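# Set the shelf board level on the cabinet's four pegs

## Task

Place the shelf board inside the cabinet so it sits flat and level, supported by all four shelf pegs.

## Robot and tools

Robot: two arms on a table. left_arm has a left hand and stands on the +y side; right_arm has a right hand on the -y side. Measured bases: left_arm at (+0.029, +0.430, 0) m, right_arm at (-0.017, -0.406, 0) m, both nearly unrotated. A camera stand is behind the arms. The scene frame has its origin at table height midway between the arms, +x out over the table and +z up. Arm names do not match image sides.

Hand point: a point fixed to the palm, about 0.15 m out from the wrist flange and 0.05 m in front of the palm. Its +z runs along the straight fingers, +y points out of the palm, and +x runs across the palm away from the thumb on the right hand but toward the thumb on the left hand. Straight fingertips reach 0.06 to 0.07 m past the point. A bracket on the little-finger side of the wrist sticks out and can strike things; with fingers level, the wrist can sit up to 0.11 m (palm down) or 0.23 m (palm up) below the point and may touch the table first.

The row: every moving command is one row of 28 numbers, each in [-1, 1], always covering both arms. Order: left dx, dy, dz, rx, ry, rz; left thumb_turn, thumb_bend, index, middle, ring, little; left force_limit, speed; then the same 14 for the right arm. dx..rz are offsets, not poses: they are measured from that arm's current Hand target and along that Hand target's own axes. 1.0 equals 0.6 m or 180 degrees; rx, ry, rz form one rotation vector. Six zeros ask for the Hand target again. Finger numbers are absolute targets: -1 open/straight, +1 closed; thumb_turn +1 puts the thumb opposite the fingers. force_limit maps -1..+1 to roughly 0..10 N (thumb motors up to 15 N); speed runs from nearly stopped at -1 to full at +0.48 and above. There is no 'no change' value: to keep a hand as it is, resend the eight hand numbers of its last executed row (if none yet, use hand_measured plus hand_force_limit and hand_speed). With the thumb turned in, the hand grips things about 0.035 to 0.065 m thick, or handles down to 0.025 m. For a soft grip close with speed -0.94 or lower.

Tools:
- execute_actions(actions, cameras): actions is a list of actions; each action is a list of up to 15 rows, one per 1/30 s step; a short action repeats its final row. Every row in an action counts from the Hand target at that action's start, so repeating an offset keeps moving. Images come back only if actions is empty or cameras names them.
- move(target, speed, blend, stop_force, zero, blocking, cameras): target is one 28-number row or up to 15 rows; each row is an offset from the Hand targets at the move's start (not from the previous row). speed is path top speed in m/s, 0.002 to 3.6, default 0.25 (turns up to twice that in rad/s), one value or one per target. blend in m rounds corners in a list; 0 stops at each. stop_force in N, 3 to 120, ends an arm's path when its wrist sensor feels that much push against the motion; not reliable while the hand turns, and leave it out when backing off a contact. zero (default true) rezeroes before the move. blocking=false returns after about 0.5 s while motion continues (not with stop_force). Moves do not avoid obstacles or the other arm; keep paths away from an arm's own base.
- wait(seconds 0 to 10, cameras): lets time pass holding last commands.
- stop(cameras): brakes a running move.
- zoom_image(camera, region [x0,y0,x1,y1] pixels, at most 504 square): enlarges part of the newest image from cam_head_left, cam_head_right, cam_high, cam_low, cam_left_wrist or cam_right_wrist (each 672x504).
- show_instructions(): shows the reference pages.
- zero_wrist_force(arm: left_arm or right_arm): tares that wrist sensor.
- finished_scene(scene): ends the current scene by its number; irreversible.

Results: hand point position (m), quaternion wxyz and velocities in the scene frame; Hand target is the last commanded pose after clipping (orientation is clipped to within 32 degrees of the measured one). hand_measured, hand_stopped_by (moving, target, force, stalled, fault) and hand_load_n list six values in motor order; a lost grip shows as load near 0. Wrist force/torque are in the hand's own axes, plus a peak line. move adds a 'move:' line: done, off_target, moving, held or fault, and limits such as paced or held. Printed positions may be a few cm off.

Avoid: slamming or shoving fixed or heavy things, dropping the board or releasing it while it moves, anything leaving the table, squeezing or twisting fingers too hard, and arms or hands touching each other. Arms are stiff: a target just past firm contact can trigger a fault. Torque limits: 139 N m on the three big joints, 26 N m on wrist joints; about 150 N of outside force stops an arm for 10 s. Long holds or stretched poses heat motors; at 85 °C an arm brakes for 30-60 s. Loose objects may occasionally be nudged by outside pushes.

Each tool is called as name(argument=value, ...) on one line, values as JSON.

Reference images:

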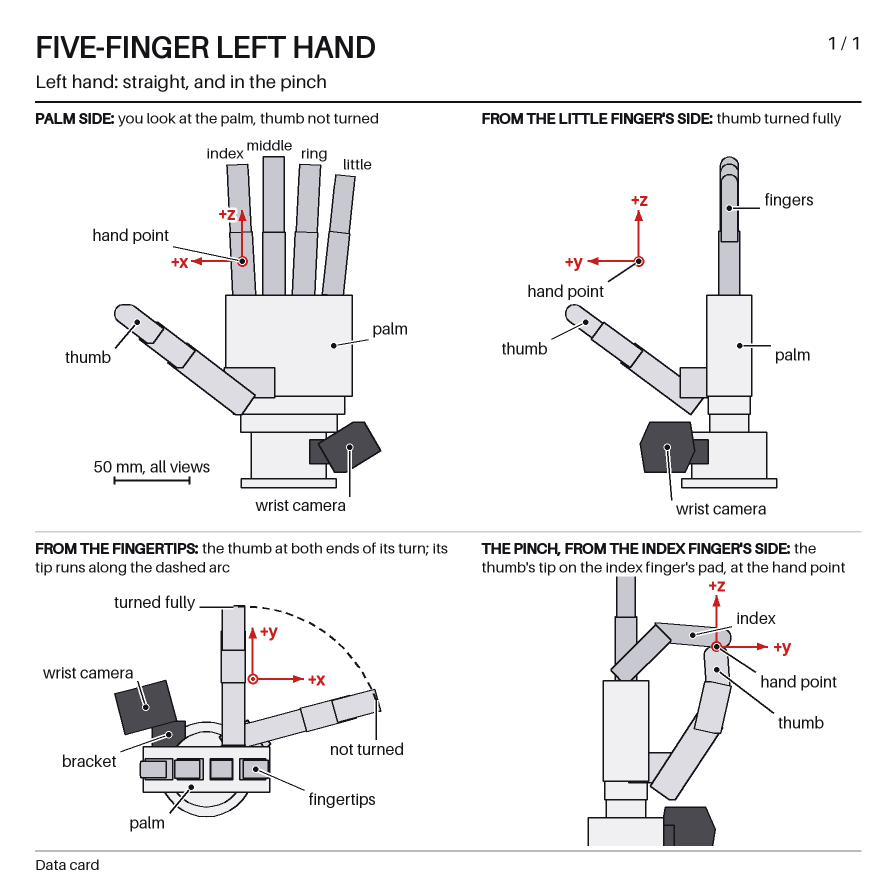

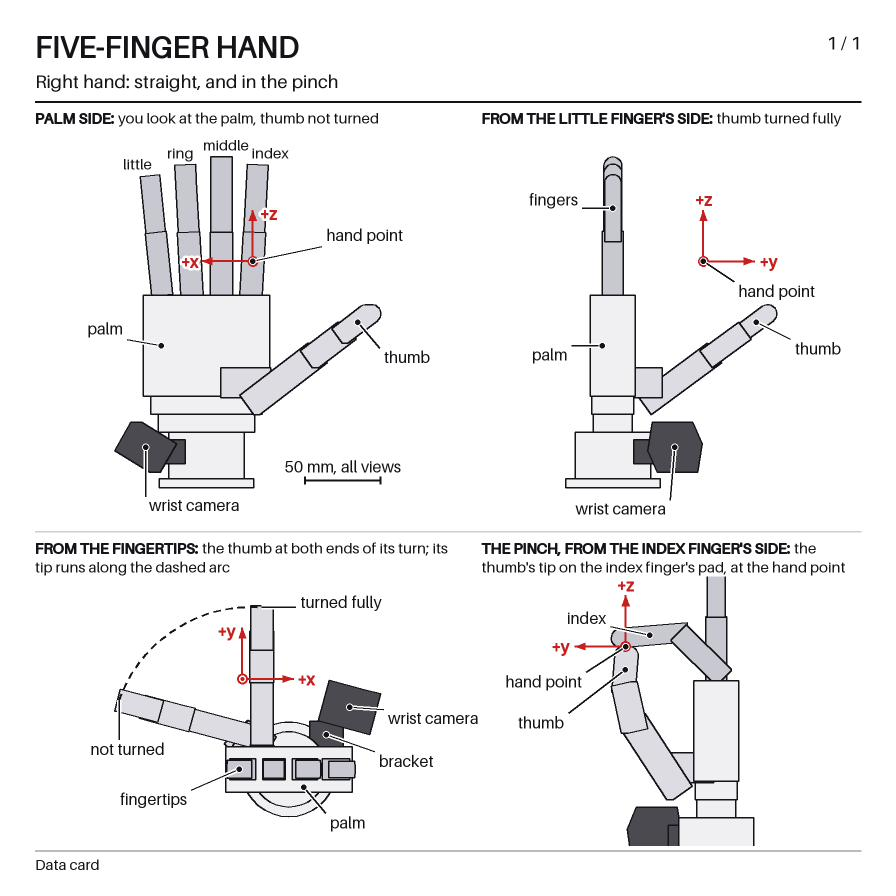

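## Session

execute_actions(actions=[])

Scene clock: 0.00 s.
left_arm: end_effector_position=(+0.7111, +0.3799, +0.1758) hand_measured=(-1.000, -1.000, -1.000, -1.000, -1.000, -1.000) hand_load_n=(+0.0, +0.0, +0.0, +0.0, +0.0, +0.0) hand_stopped_by=(target, target, target, target, target, target) hand_force_limit=0.00 hand_speed=-0.80 end_effector_quat_wxyz=(+0.328, +0.837, +0.381, -0.214) | right_arm: end_effector_position=(+0.6058, -0.4893, +0.3484) hand_measured=(-1.000, -1.000, -1.000, -1.000, -1.000, -1.000) hand_load_n=(+0.0, +0.0, +0.0, +0.0, -0.5, +0.0) hand_stopped_by=(target, target, target, target, target, target) hand_force_limit=0.00 hand_speed=-0.80 end_effector_quat_wxyz=(+0.169, +0.869, +0.464, +0.035)
Joint positions: left_arm=[3.558 -2.555 -0.849 1.319 -0.92 1.316] | right_arm=[-0.161 -0.992 0.815 1.478 1.792 0.382]
Joint velocities: within noise
Joint torques (N m): no reading
Wrist force (N): no reading
Wrist torque (N m): no reading
Wrist force, peak (N): no reading
Hand target: left_arm +0.7111, +0.3799, +0.1758; +0.328, +0.837, +0.381, -0.214 | right_arm +0.6058, -0.4893, +0.3484; +0.169, +0.869, +0.464, +0.035

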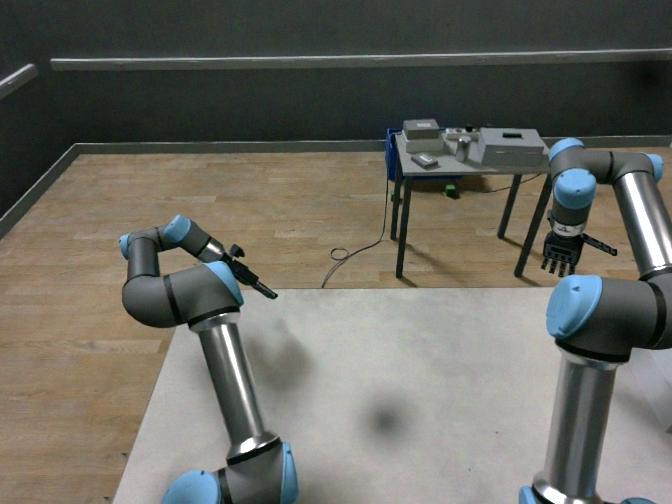

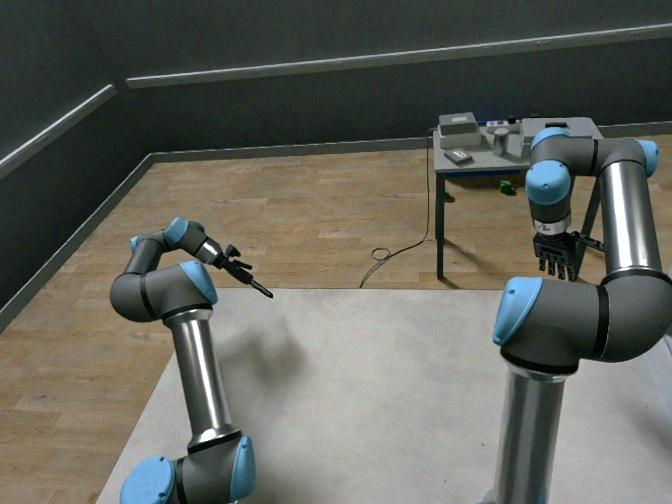

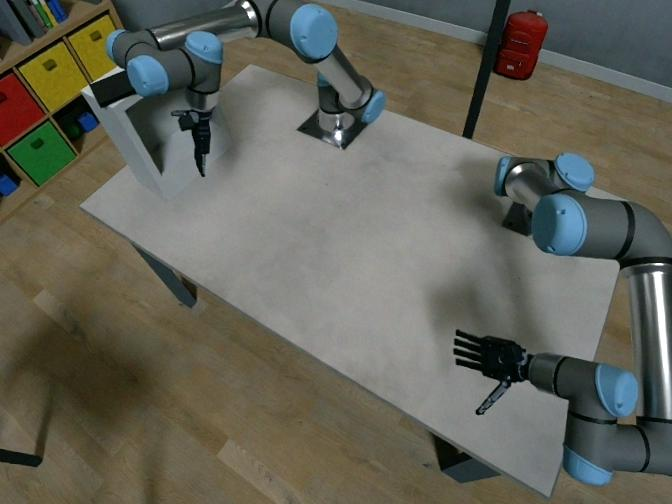

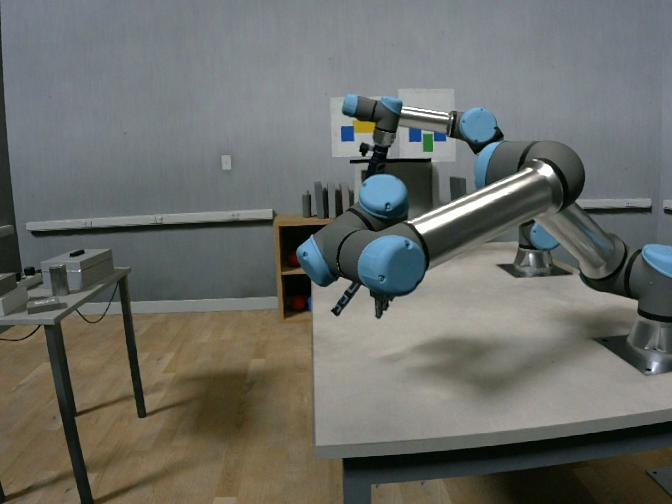

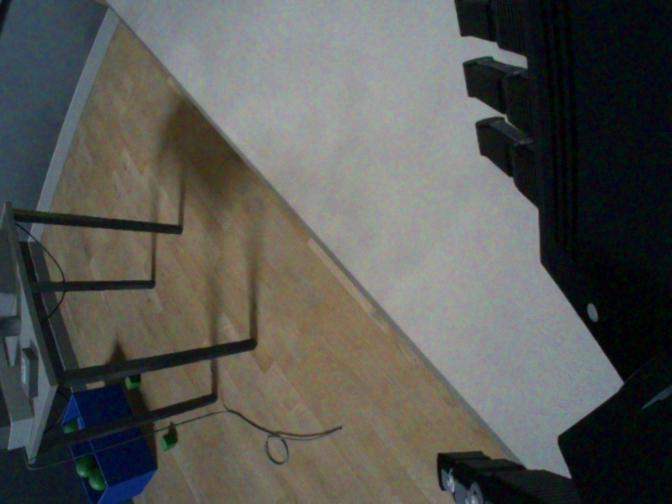

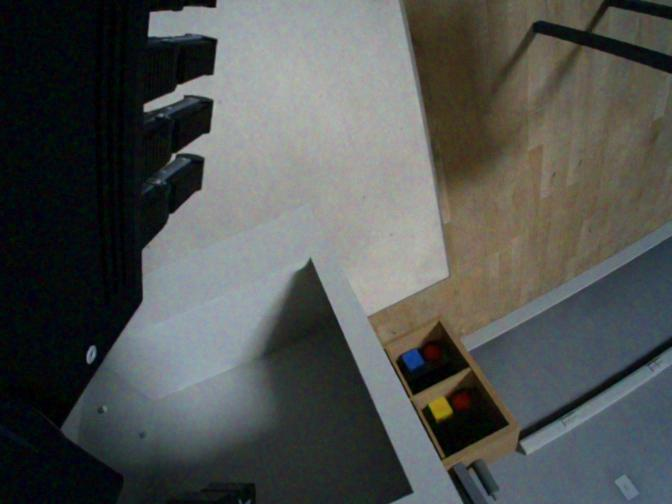

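zoom_image(camera="cam_high", region=[50, 10, 270, 220])

zoom_image(camera="cam_low", region=[320, 80, 500, 220])

zoom_image(camera="cam_right_wrist", region=[60, 180, 560, 504])

Scaled by 2.291 from the camera's 672x504 image, which has a finer 960x720 frame.

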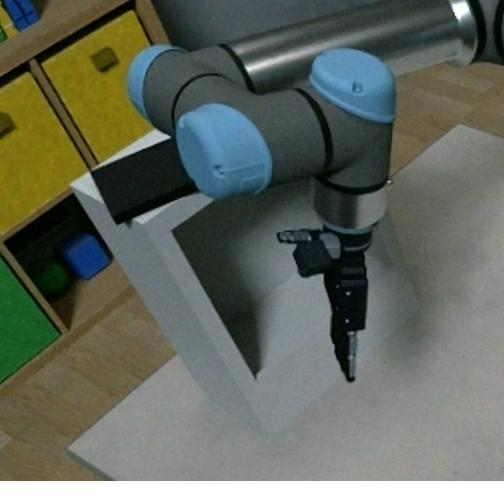

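Scaled by 2.800 from the camera's 672x504 image, which has a finer 960x720 frame.

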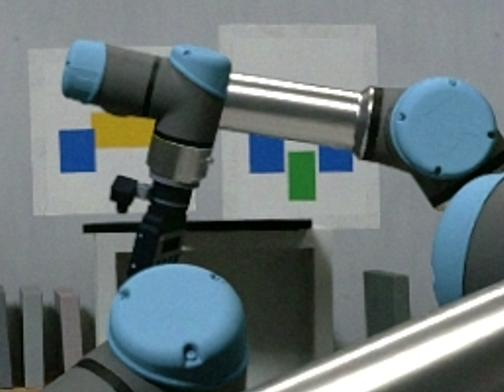

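Scaled by 1.008 from the camera's 672x504 image, which has a finer 960x720 frame.

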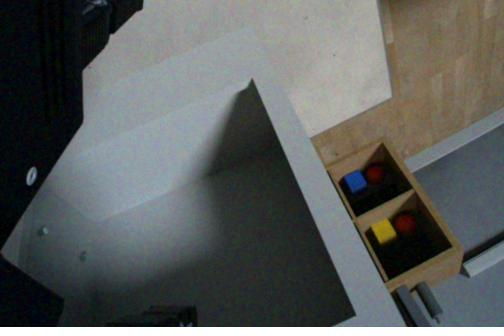

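move(target=[-0.4405,-0.2667,-0.1223,0,0,0,-1,-1,-1,-1,-1,-1,0,-0.8,-0.1588,-0.1318,-0.2983,0.0103,-0.0761,0.2986,-1,-1,-1,-1,-1,-1,0,-0.8], speed=0.35, cameras=["cam_high","cam_low","cam_right_wrist"])

zoom_image(camera="cam_right_wrist", region=[230, 0, 672, 440])

zoom_image(camera="cam_low", region=[330, 130, 460, 270])

zoom_image(camera="cam_high", region=[60, 20, 260, 220])

Scene clock: 3.40 s.
left_arm: end_effector_position=(+0.4313, +0.3798, +0.3258) hand_measured=(-1.000, -1.000, -1.000, -1.000, -1.000, -1.000) hand_load_n=(+0.0, +0.0, +0.0, +0.0, +0.0, +0.0) hand_stopped_by=(target, target, target, target, target, target) hand_force_limit=0.00 hand_speed=-0.80 end_effector_quat_wxyz=(+0.328, +0.837, +0.381, -0.214) | right_arm: end_effector_position=(+0.4500, -0.4798, +0.5000) hand_measured=(-1.000, -1.000, -1.000, -1.000, -1.000, -1.000) hand_load_n=(+0.0, +0.0, +0.0, +0.0, +0.0, +0.0) hand_stopped_by=(target, target, target, target, target, target) hand_force_limit=0.00 hand_speed=-0.80 end_effector_quat_wxyz=(+0.174, +0.985, +0.000, +0.000) end_effector_velocity=(+0.000, +0.000, +0.000) end_effector_angular_velocity=(+0.002, +0.004, -0.002)
Joint positions: left_arm=[3.858 -1.765 -1.761 1.281 -1.09 1.61] | right_arm=[-0.114 -0.916 0.321 2.118 1.917 1.431]
Joint velocities: left_arm=[within noise] | right_arm=[-0.001 0.002 -0.002 0.005 -0.001 0.001]
Joint torques (N m): left_arm=[12.76 37.33 6.96 -5.08 -1.05 1.81] | right_arm=[-9.34 -33.8 -19.44 3.41 -1.36 1.39]
Wrist force (N): left_arm=[0.1 0.1 -0.7] | right_arm=[0.1 -0.1 0.0]
Wrist torque (N m): left_arm=[0.06 0.06 -0.16] | right_arm=[-0.01 -0.02 -0.02]
Wrist force, peak (N): left_arm=[-1.0 -0.1 -0.9] | right_arm=[0.2 0.0 0.9]
Hand target: left_arm +0.4312, +0.3798, +0.3259; +0.328, +0.837, +0.381, -0.214 | right_arm +0.4500, -0.4798, +0.5001; +0.174, +0.985, +0.000, +0.000
Off the commanded pose: left_arm 0.000 m, 0 deg | right_arm 0.000 m, 0 deg.
move: done
Images, in order (width x height): cam_high 672x504, cam_low 672x504, cam_right_wrist 672x504.

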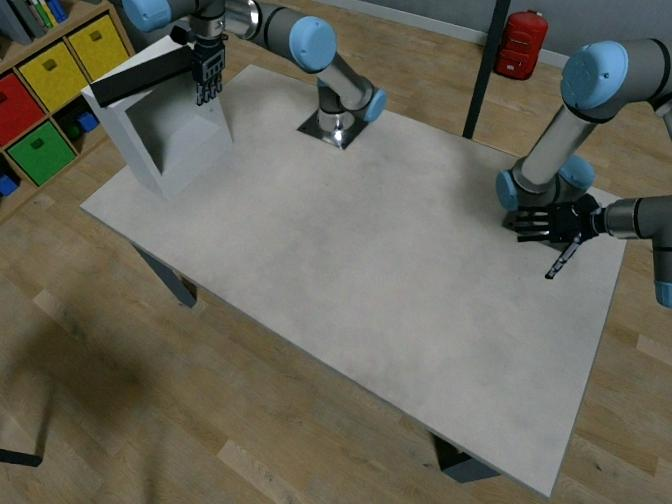

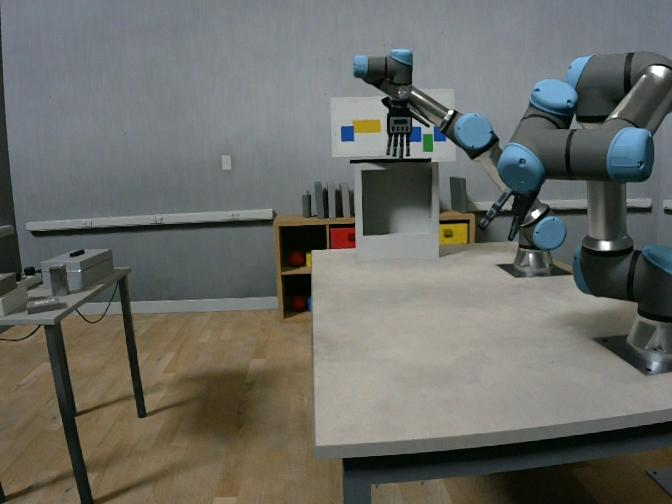

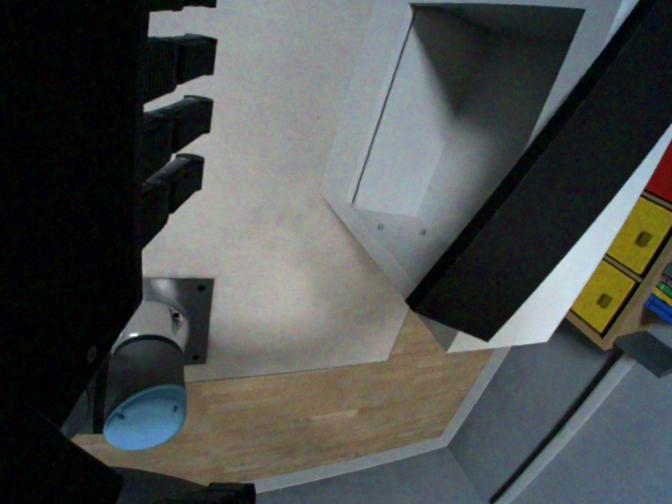

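Scaled by 1.140 from the camera's 672x504 image, which has a finer 960x720 frame.

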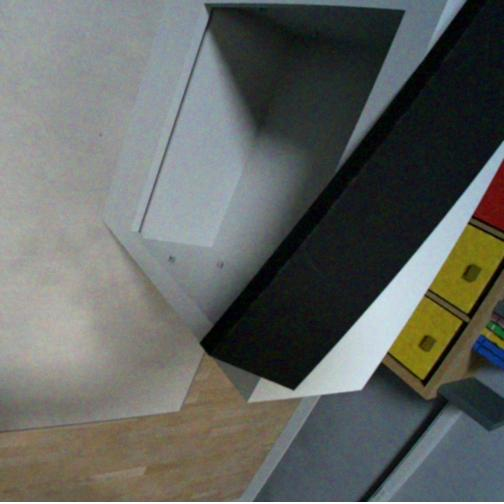

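Scaled by 3.600 from the camera's 672x504 image, which has a finer 960x720 frame.

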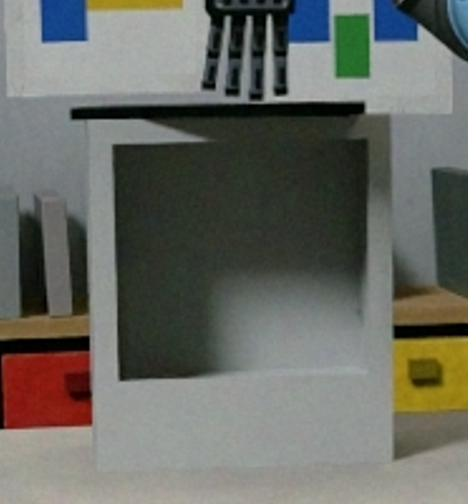

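Scaled by 2.520 from the camera's 672x504 image, which has a finer 960x720 frame.

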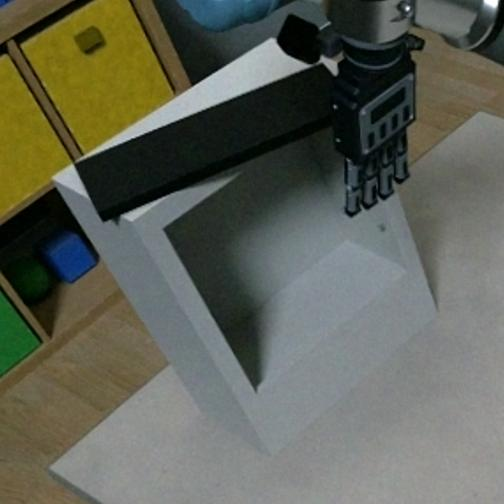

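zoom_image(camera="cam_right_wrist", region=[300, 150, 580, 370])

zoom_image(camera="cam_right_wrist", region=[400, 0, 672, 200])

Scaled by 1.800 from the camera's 672x504 image, which has a finer 960x720 frame.

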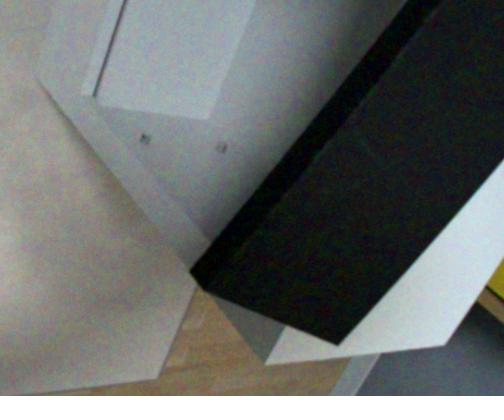

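Scaled by 1.853 from the camera's 672x504 image, which has a finer 960x720 frame.

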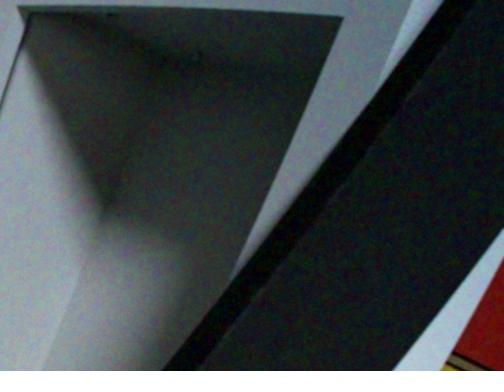

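move(target=[[0,0,0,0,0,0,-1,-1,-1,-1,-1,-1,0,-0.8,0,-0.047,-0.0171,0.1105,0.2076,0.6139,1,0,-0.91,-0.91,-0.91,-0.91,-0.3,0],[0,0,0,0,0,0,-1,-1,-1,-1,-1,-1,0,-0.8,0,-0.0114,0.0313,0.1021,0.5438,0.7771,1,0,-0.91,-0.91,-0.91,-0.91,-0.3,0],[0,0,0,0,0,0,-1,-1,-1,-1,-1,-1,0,-0.8,0.0417,0.0712,0.0968,0.1193,-0.5362,-0.7662,1,0,-0.91,-0.91,-0.91,-0.91,-0.3,0]], speed=0.4, blend=0.02, cameras=["cam_high","cam_low","cam_right_wrist"])

zoom_image(camera="cam_low", region=[330, 90, 480, 240])

Scene clock: 15.30 s.
left_arm: end_effector_position=(+0.4312, +0.3798, +0.3259) hand_measured=(-1.000, -1.000, -1.000, -1.000, -1.000, -1.000) hand_load_n=(+0.0, +0.0, +0.0, +0.0, +0.0, +0.0) hand_stopped_by=(target, target, target, target, target, target) hand_force_limit=0.00 hand_speed=-0.80 end_effector_quat_wxyz=(+0.328, +0.837, +0.381, -0.214) | right_arm: end_effector_position=(+0.4750, -0.5398, +0.4601) hand_measured=(+1.000, +0.000, -0.910, -0.910, -0.910, -0.910) hand_load_n=(+0.0, +0.0, +0.0, +0.0, +0.0, +0.0) hand_stopped_by=(target, target, target, target, target, target) hand_force_limit=-0.30 hand_speed=0.00 end_effector_quat_wxyz=(-0.109, +0.111, +0.699, -0.699)
Joint positions: left_arm=[3.858 -1.765 -1.761 1.281 -1.09 1.61] | right_arm=[-0.018 -1.219 1.07 0.148 3.417 3.143]
Joint torques (N m): left_arm=[12.99 36.33 6.26 -5.13 -0.93 1.87] | right_arm=[-9.33 -45.2 -23.3 -1.13 2.08 -1.35]
Wrist force (N): left_arm=[0.0 0.4 -0.4] | right_arm=[0.0 1.0 -0.8]
Wrist torque (N m): left_arm=[0.09 0.09 -0.17] | right_arm=[0.58 0.13 0.30]
Wrist force, peak (N): left_arm=[-0.2 0.2 -1.1] | right_arm=[0.4 1.4 -1.2]
Hand target: left_arm +0.4312, +0.3798, +0.3259; +0.328, +0.837, +0.381, -0.214 | right_arm +0.4750, -0.5398, +0.4601; -0.109, +0.111, +0.699, -0.698
Off the commanded pose: left_arm 0.000 m, 0 deg | right_arm 0.000 m, 0 deg.
move: done
Images, in order (width x height): cam_high 672x504, cam_low 672x504, cam_right_wrist 672x504.

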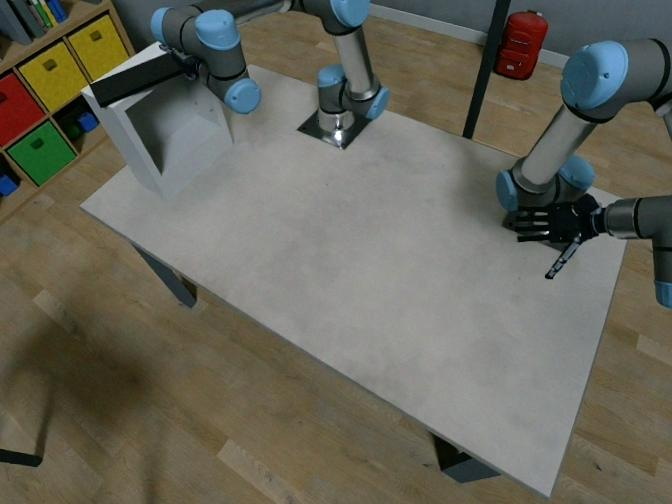

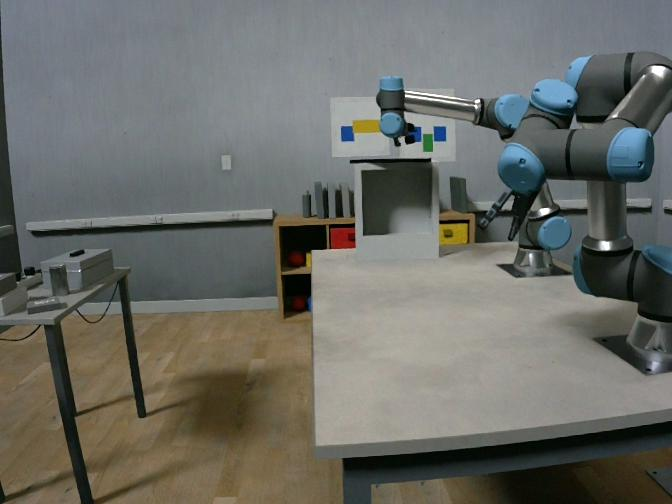

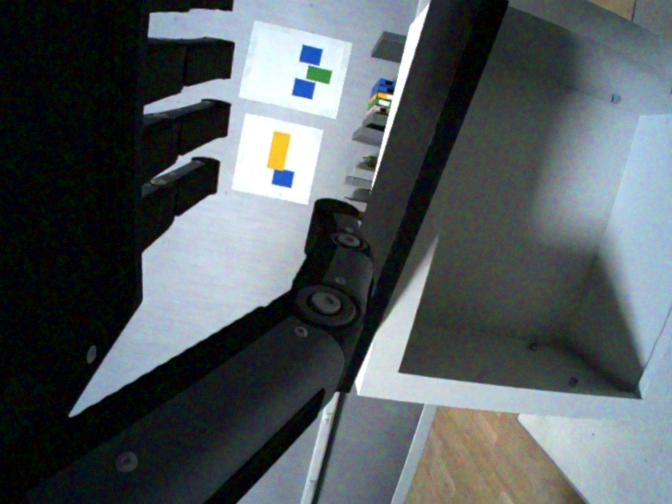

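Scaled by 3.360 from the camera's 672x504 image, which has a finer 960x720 frame.

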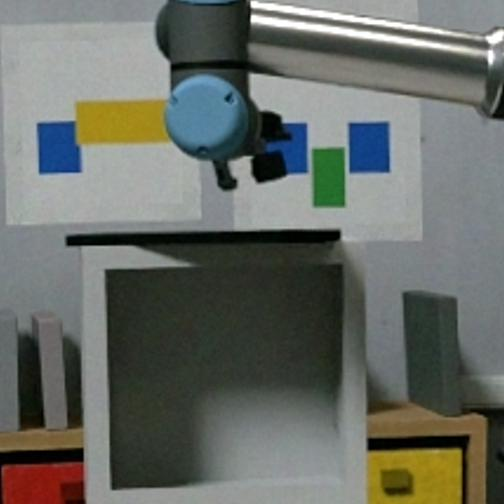

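zoom_image(camera="cam_right_wrist", region=[340, 0, 672, 250])

zoom_image(camera="cam_right_wrist", region=[300, 180, 672, 420])

Scaled by 1.518 from the camera's 672x504 image, which has a finer 960x720 frame.

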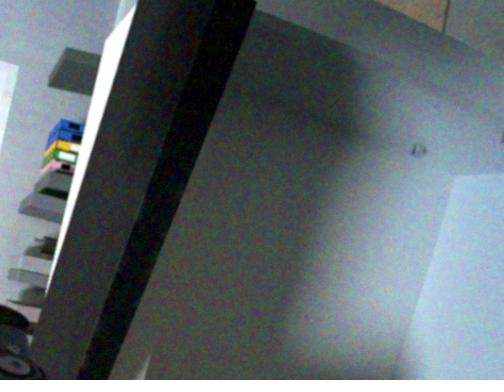

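Scaled by 1.355 from the camera's 672x504 image, which has a finer 960x720 frame.

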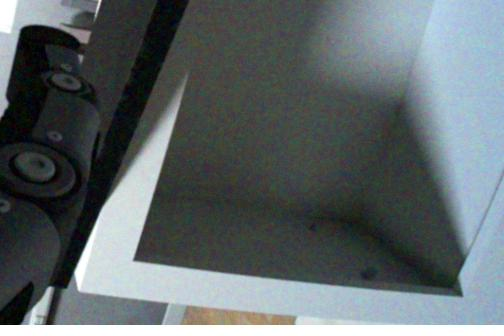

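move(target=[[0,0,0,0,0,0,-1,-1,-1,-1,-1,-1,0,-0.8,-0.0097,0.1517,0.0063,0,0,0,1,0,-0.91,-0.91,-0.91,-0.91,-0.3,0],[0,0,0,0,0,0,-1,-1,-1,-1,-1,-1,0,-0.8,-0.0095,0.1517,0.1643,0,0,0,1,0,-0.91,-0.91,-0.91,-0.91,-0.3,0]], speed=0.12, stop_force=5, cameras=["cam_high","cam_low","cam_right_wrist"])

zoom_image(camera="cam_low", region=[340, 110, 460, 200])

zoom_image(camera="cam_high", region=[70, 20, 250, 140])

zoom_image(camera="cam_right_wrist", region=[200, 0, 672, 504])

Scene clock: 20.60 s.
left_arm: end_effector_position=(+0.4312, +0.3798, +0.3259) hand_measured=(-1.000, -1.000, -1.000, -1.000, -1.000, -1.000) hand_load_n=(+0.0, +0.0, +0.0, +0.0, +0.0, +0.0) hand_stopped_by=(target, target, target, target, target, target) hand_force_limit=0.00 hand_speed=-0.80 end_effector_quat_wxyz=(+0.328, +0.837, +0.381, -0.214) | right_arm: end_effector_position=(+0.4505, -0.6355, +0.3691) hand_measured=(+1.000, +0.000, -0.910, -0.910, -0.910, -0.910) hand_load_n=(+0.0, +0.0, +0.0, +0.0, +0.0, +0.0) hand_stopped_by=(target, target, target, target, target, target) hand_force_limit=-0.30 hand_speed=0.00 end_effector_quat_wxyz=(-0.109, +0.111, +0.699, -0.698)
Joint positions: left_arm=[3.858 -1.765 -1.761 1.281 -1.09 1.61] | right_arm=[-0.209 -1.317 1.432 -0.122 3.227 3.137]
Joint torques (N m): left_arm=[11.77 36.3 6.51 -5.13 -0.92 1.82] | right_arm=[-9.7 -41.29 -11.32 -1.61 -1.95 -1.41]
Wrist force (N): left_arm=[-0.2 0.2 -0.6] | right_arm=[0.4 0.9 -0.6]
Wrist torque (N m): left_arm=[0.07 0.12 -0.18] | right_arm=[0.55 0.07 0.31]
Wrist force, peak (N): left_arm=[0.1 0.4 -0.9] | right_arm=[-0.2 1.7 -1.1]
Hand target: left_arm +0.4312, +0.3798, +0.3259; +0.328, +0.837, +0.381, -0.214 | right_arm +0.4505, -0.6355, +0.3691; -0.109, +0.111, +0.699, -0.698
Off the commanded pose: left_arm 0.000 m, 0 deg | right_arm 0.000 m, 0 deg.
move: done
Images, in order (width x height): cam_high 672x504, cam_low 672x504, cam_right_wrist 672x504.

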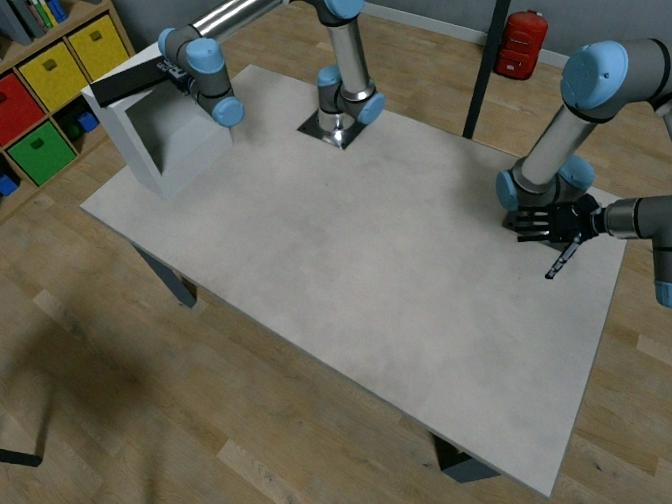

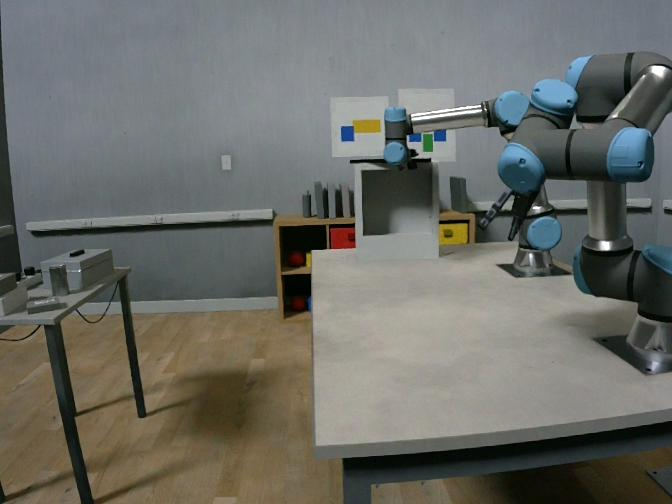

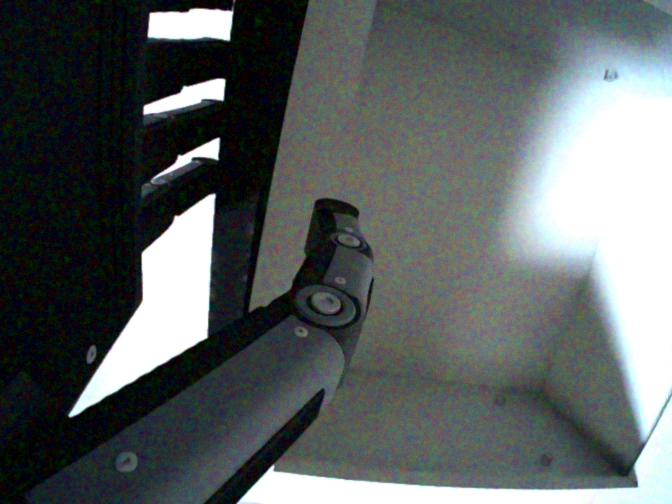

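Scaled by 4.200 from the camera's 672x504 image, which has a finer 960x720 frame.

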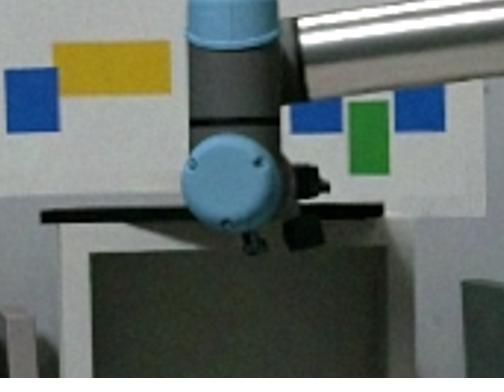

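Scaled by 2.800 from the camera's 672x504 image, which has a finer 960x720 frame.

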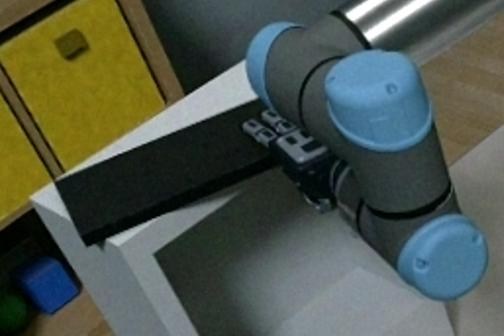

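Scaled by 1.000.

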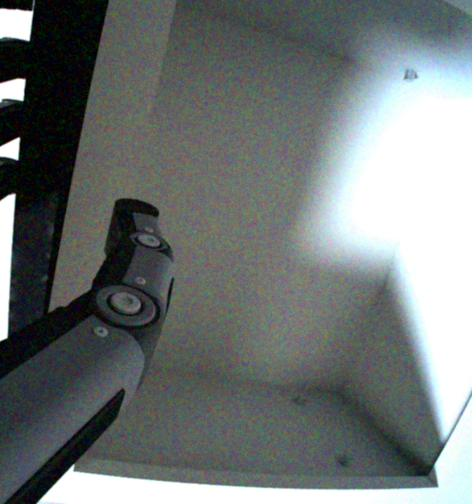

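move(target=[0,0,0,0,0,0,-1,-1,-1,-1,-1,-1,0,-0.8,0.0815,0,-0.0092,0,0,0,1,0,-0.91,-0.91,-0.91,-0.91,-0.3,0], speed=0.1, stop_force=5, cameras=["cam_high","cam_low","cam_right_wrist"])

zoom_image(camera="cam_low", region=[340, 110, 460, 200])

zoom_image(camera="cam_right_wrist", region=[180, 0, 440, 200])

Scene clock: 25.53 s.
left_arm: end_effector_position=(+0.4312, +0.3798, +0.3259) hand_measured=(-1.000, -1.000, -1.000, -1.000, -1.000, -1.000) hand_load_n=(+0.0, +0.0, +0.0, +0.0, +0.0, +0.0) hand_stopped_by=(target, target, target, target, target, target) hand_force_limit=0.00 hand_speed=-0.80 end_effector_quat_wxyz=(+0.328, +0.837, +0.381, -0.214) | right_arm: end_effector_position=(+0.4056, -0.6152, +0.3689) hand_measured=(+1.000, +0.000, -0.910, -0.910, -0.910, -0.910) hand_load_n=(+0.0, +0.5, +0.0, +0.0, +0.0, +0.0) hand_stopped_by=(target, target, target, target, target, target) hand_force_limit=-0.30 hand_speed=0.00 end_effector_quat_wxyz=(-0.109, +0.111, +0.699, -0.698)
Joint positions: left_arm=[3.858 -1.765 -1.761 1.281 -1.09 1.61] | right_arm=[-0.187 -1.423 1.561 -0.144 3.248 3.138]
Joint torques (N m): left_arm=[11.82 36.38 6.88 -5.04 -0.8 1.86] | right_arm=[7.4 -36.76 -10.94 -1.37 1.68 -1.45]
Wrist force (N): left_arm=[0.1 0.3 -0.5] | right_arm=[-0.1 0.7 -0.5]
Wrist torque (N m): left_arm=[0.08 0.06 -0.15] | right_arm=[0.50 0.14 0.28]
Wrist force, peak (N): left_arm=[-0.2 0.1 -0.9] | right_arm=[0.4 0.9 -0.9]
Hand target: left_arm +0.4312, +0.3798, +0.3259; +0.328, +0.837, +0.381, -0.214 | right_arm +0.4056, -0.6152, +0.3689; -0.109, +0.111, +0.699, -0.698
Off the commanded pose: left_arm 0.000 m, 0 deg | right_arm 0.000 m, 0 deg.
move: done
Images, in order (width x height): cam_high 672x504, cam_low 672x504, cam_right_wrist 672x504.

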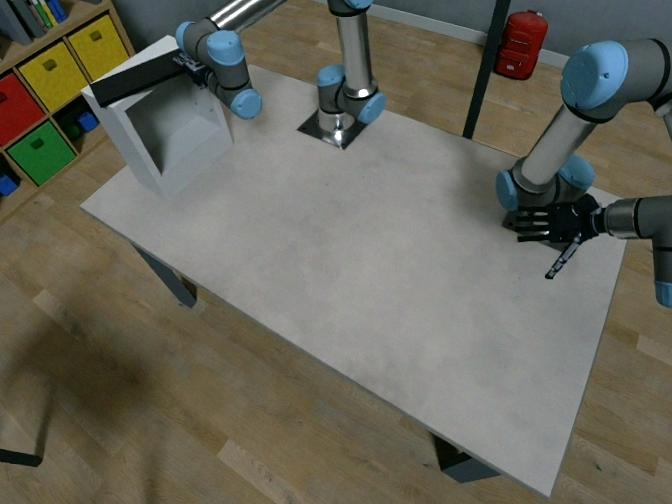

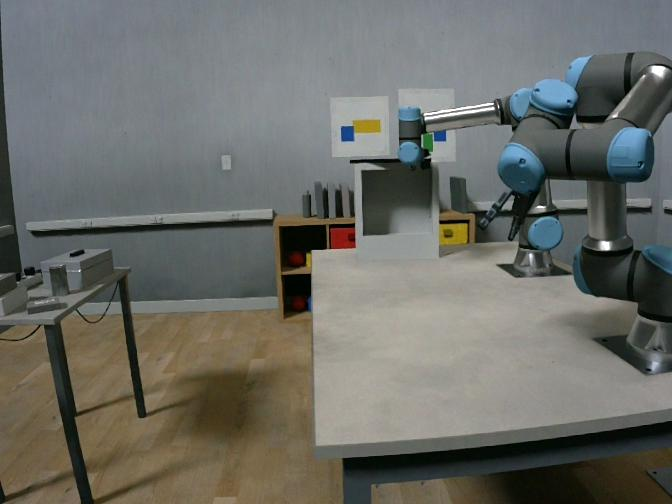

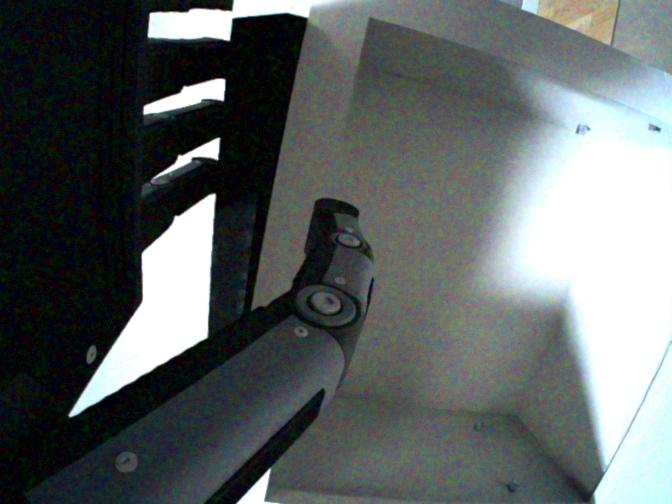

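Scaled by 4.200 from the camera's 672x504 image, which has a finer 960x720 frame.

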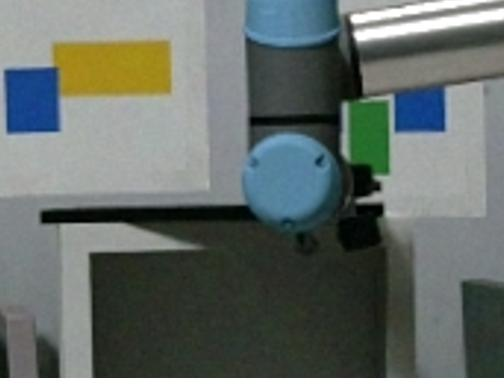

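Scaled by 1.938 from the camera's 672x504 image, which has a finer 960x720 frame.

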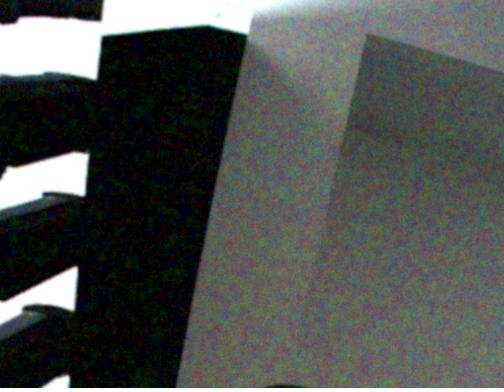

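move(target=[0,0,0,0,0,0,-1,-1,-1,-1,-1,-1,0,-0.8,-0.0283,0,0.1063,0,0,0,1,0,-0.91,-0.91,-0.91,-0.91,-0.3,0], speed=0.05, stop_force=4, cameras=["cam_high","cam_low","cam_right_wrist"])

zoom_image(camera="cam_low", region=[340, 110, 460, 200])

zoom_image(camera="cam_right_wrist", region=[120, 0, 504, 380])

zoom_image(camera="cam_high", region=[70, 20, 250, 140])

Scene clock: 30.00 s.
left_arm: end_effector_position=(+0.4312, +0.3798, +0.3259) hand_measured=(-1.000, -1.000, -1.000, -1.000, -1.000, -1.000) hand_load_n=(+0.0, +0.0, +0.0, +0.0, +0.0, +0.0) hand_stopped_by=(target, target, target, target, target, target) hand_force_limit=0.00 hand_speed=-0.80 end_effector_quat_wxyz=(+0.328, +0.837, +0.381, -0.214) | right_arm: end_effector_position=(+0.4022, -0.6811, +0.3689) hand_measured=(+1.000, +0.000, -0.910, -0.910, -0.910, -0.910) hand_load_n=(+0.0, +0.0, +0.0, -0.5, +0.0, +0.0) hand_stopped_by=(target, target, target, target, target, target) hand_force_limit=-0.30 hand_speed=0.00 end_effector_quat_wxyz=(-0.109, +0.111, +0.699, -0.699)
Joint positions: left_arm=[3.858 -1.765 -1.761 1.281 -1.09 1.61] | right_arm=[-0.33 -1.429 1.568 -0.129 3.105 3.155]
Joint torques (N m): left_arm=[12.06 36.18 6.89 -5.08 -0.71 1.87] | right_arm=[-10.27 -18.64 -21.95 1.49 -1.9 1.28]
Wrist force (N): left_arm=[0.2 0.2 -0.6] | right_arm=[-0.2 0.8 -0.8]
Wrist torque (N m): left_arm=[0.06 0.05 -0.15] | right_arm=[0.54 0.15 0.13]
Wrist force, peak (N): left_arm=[0.0 0.0 -0.9] | right_arm=[-0.4 1.0 -0.8]
Hand target: left_arm +0.4312, +0.3798, +0.3259; +0.328, +0.837, +0.381, -0.214 | right_arm +0.4022, -0.6811, +0.3689; -0.109, +0.111, +0.699, -0.698
Off the commanded pose: left_arm 0.000 m, 0 deg | right_arm 0.000 m, 0 deg.
move: done
Images, in order (width x height): cam_high 672x504, cam_low 672x504, cam_right_wrist 672x504.

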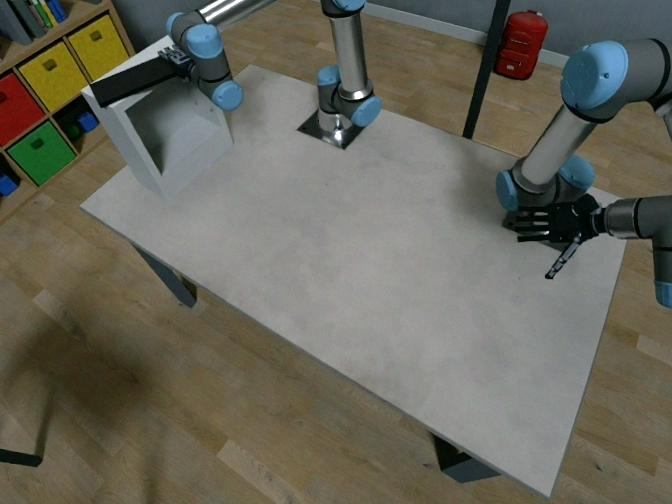

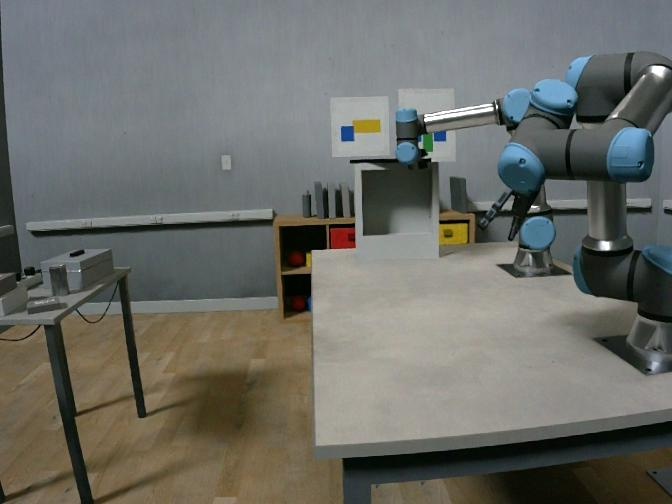

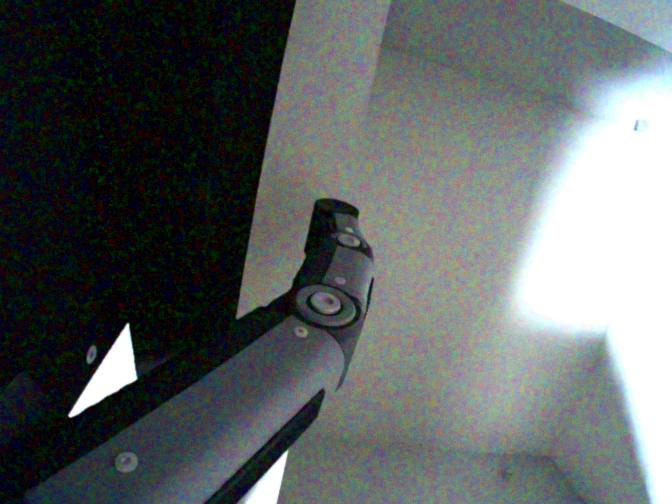

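Scaled by 4.200 from the camera's 672x504 image, which has a finer 960x720 frame.

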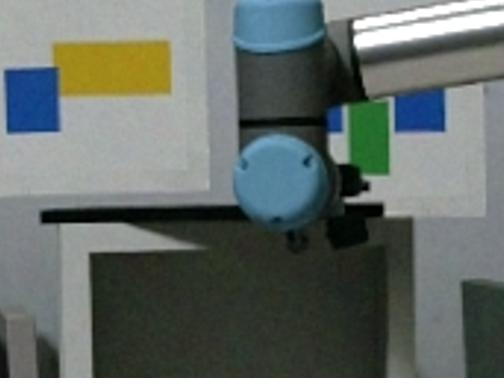

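Scaled by 1.312 from the camera's 672x504 image, which has a finer 960x720 frame.

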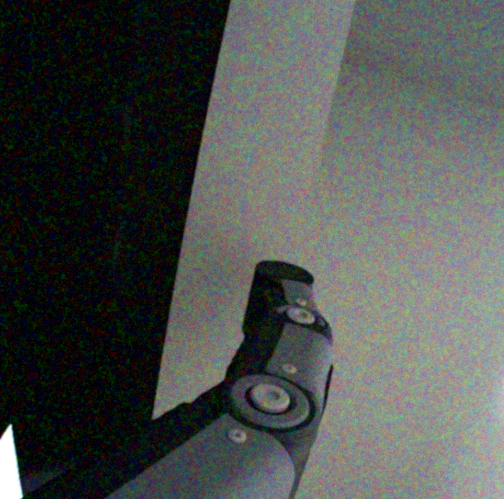

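Scaled by 2.800 from the camera's 672x504 image, which has a finer 960x720 frame.

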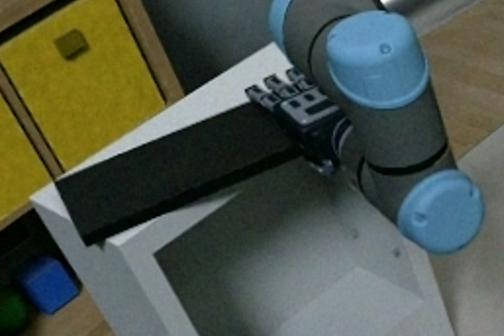

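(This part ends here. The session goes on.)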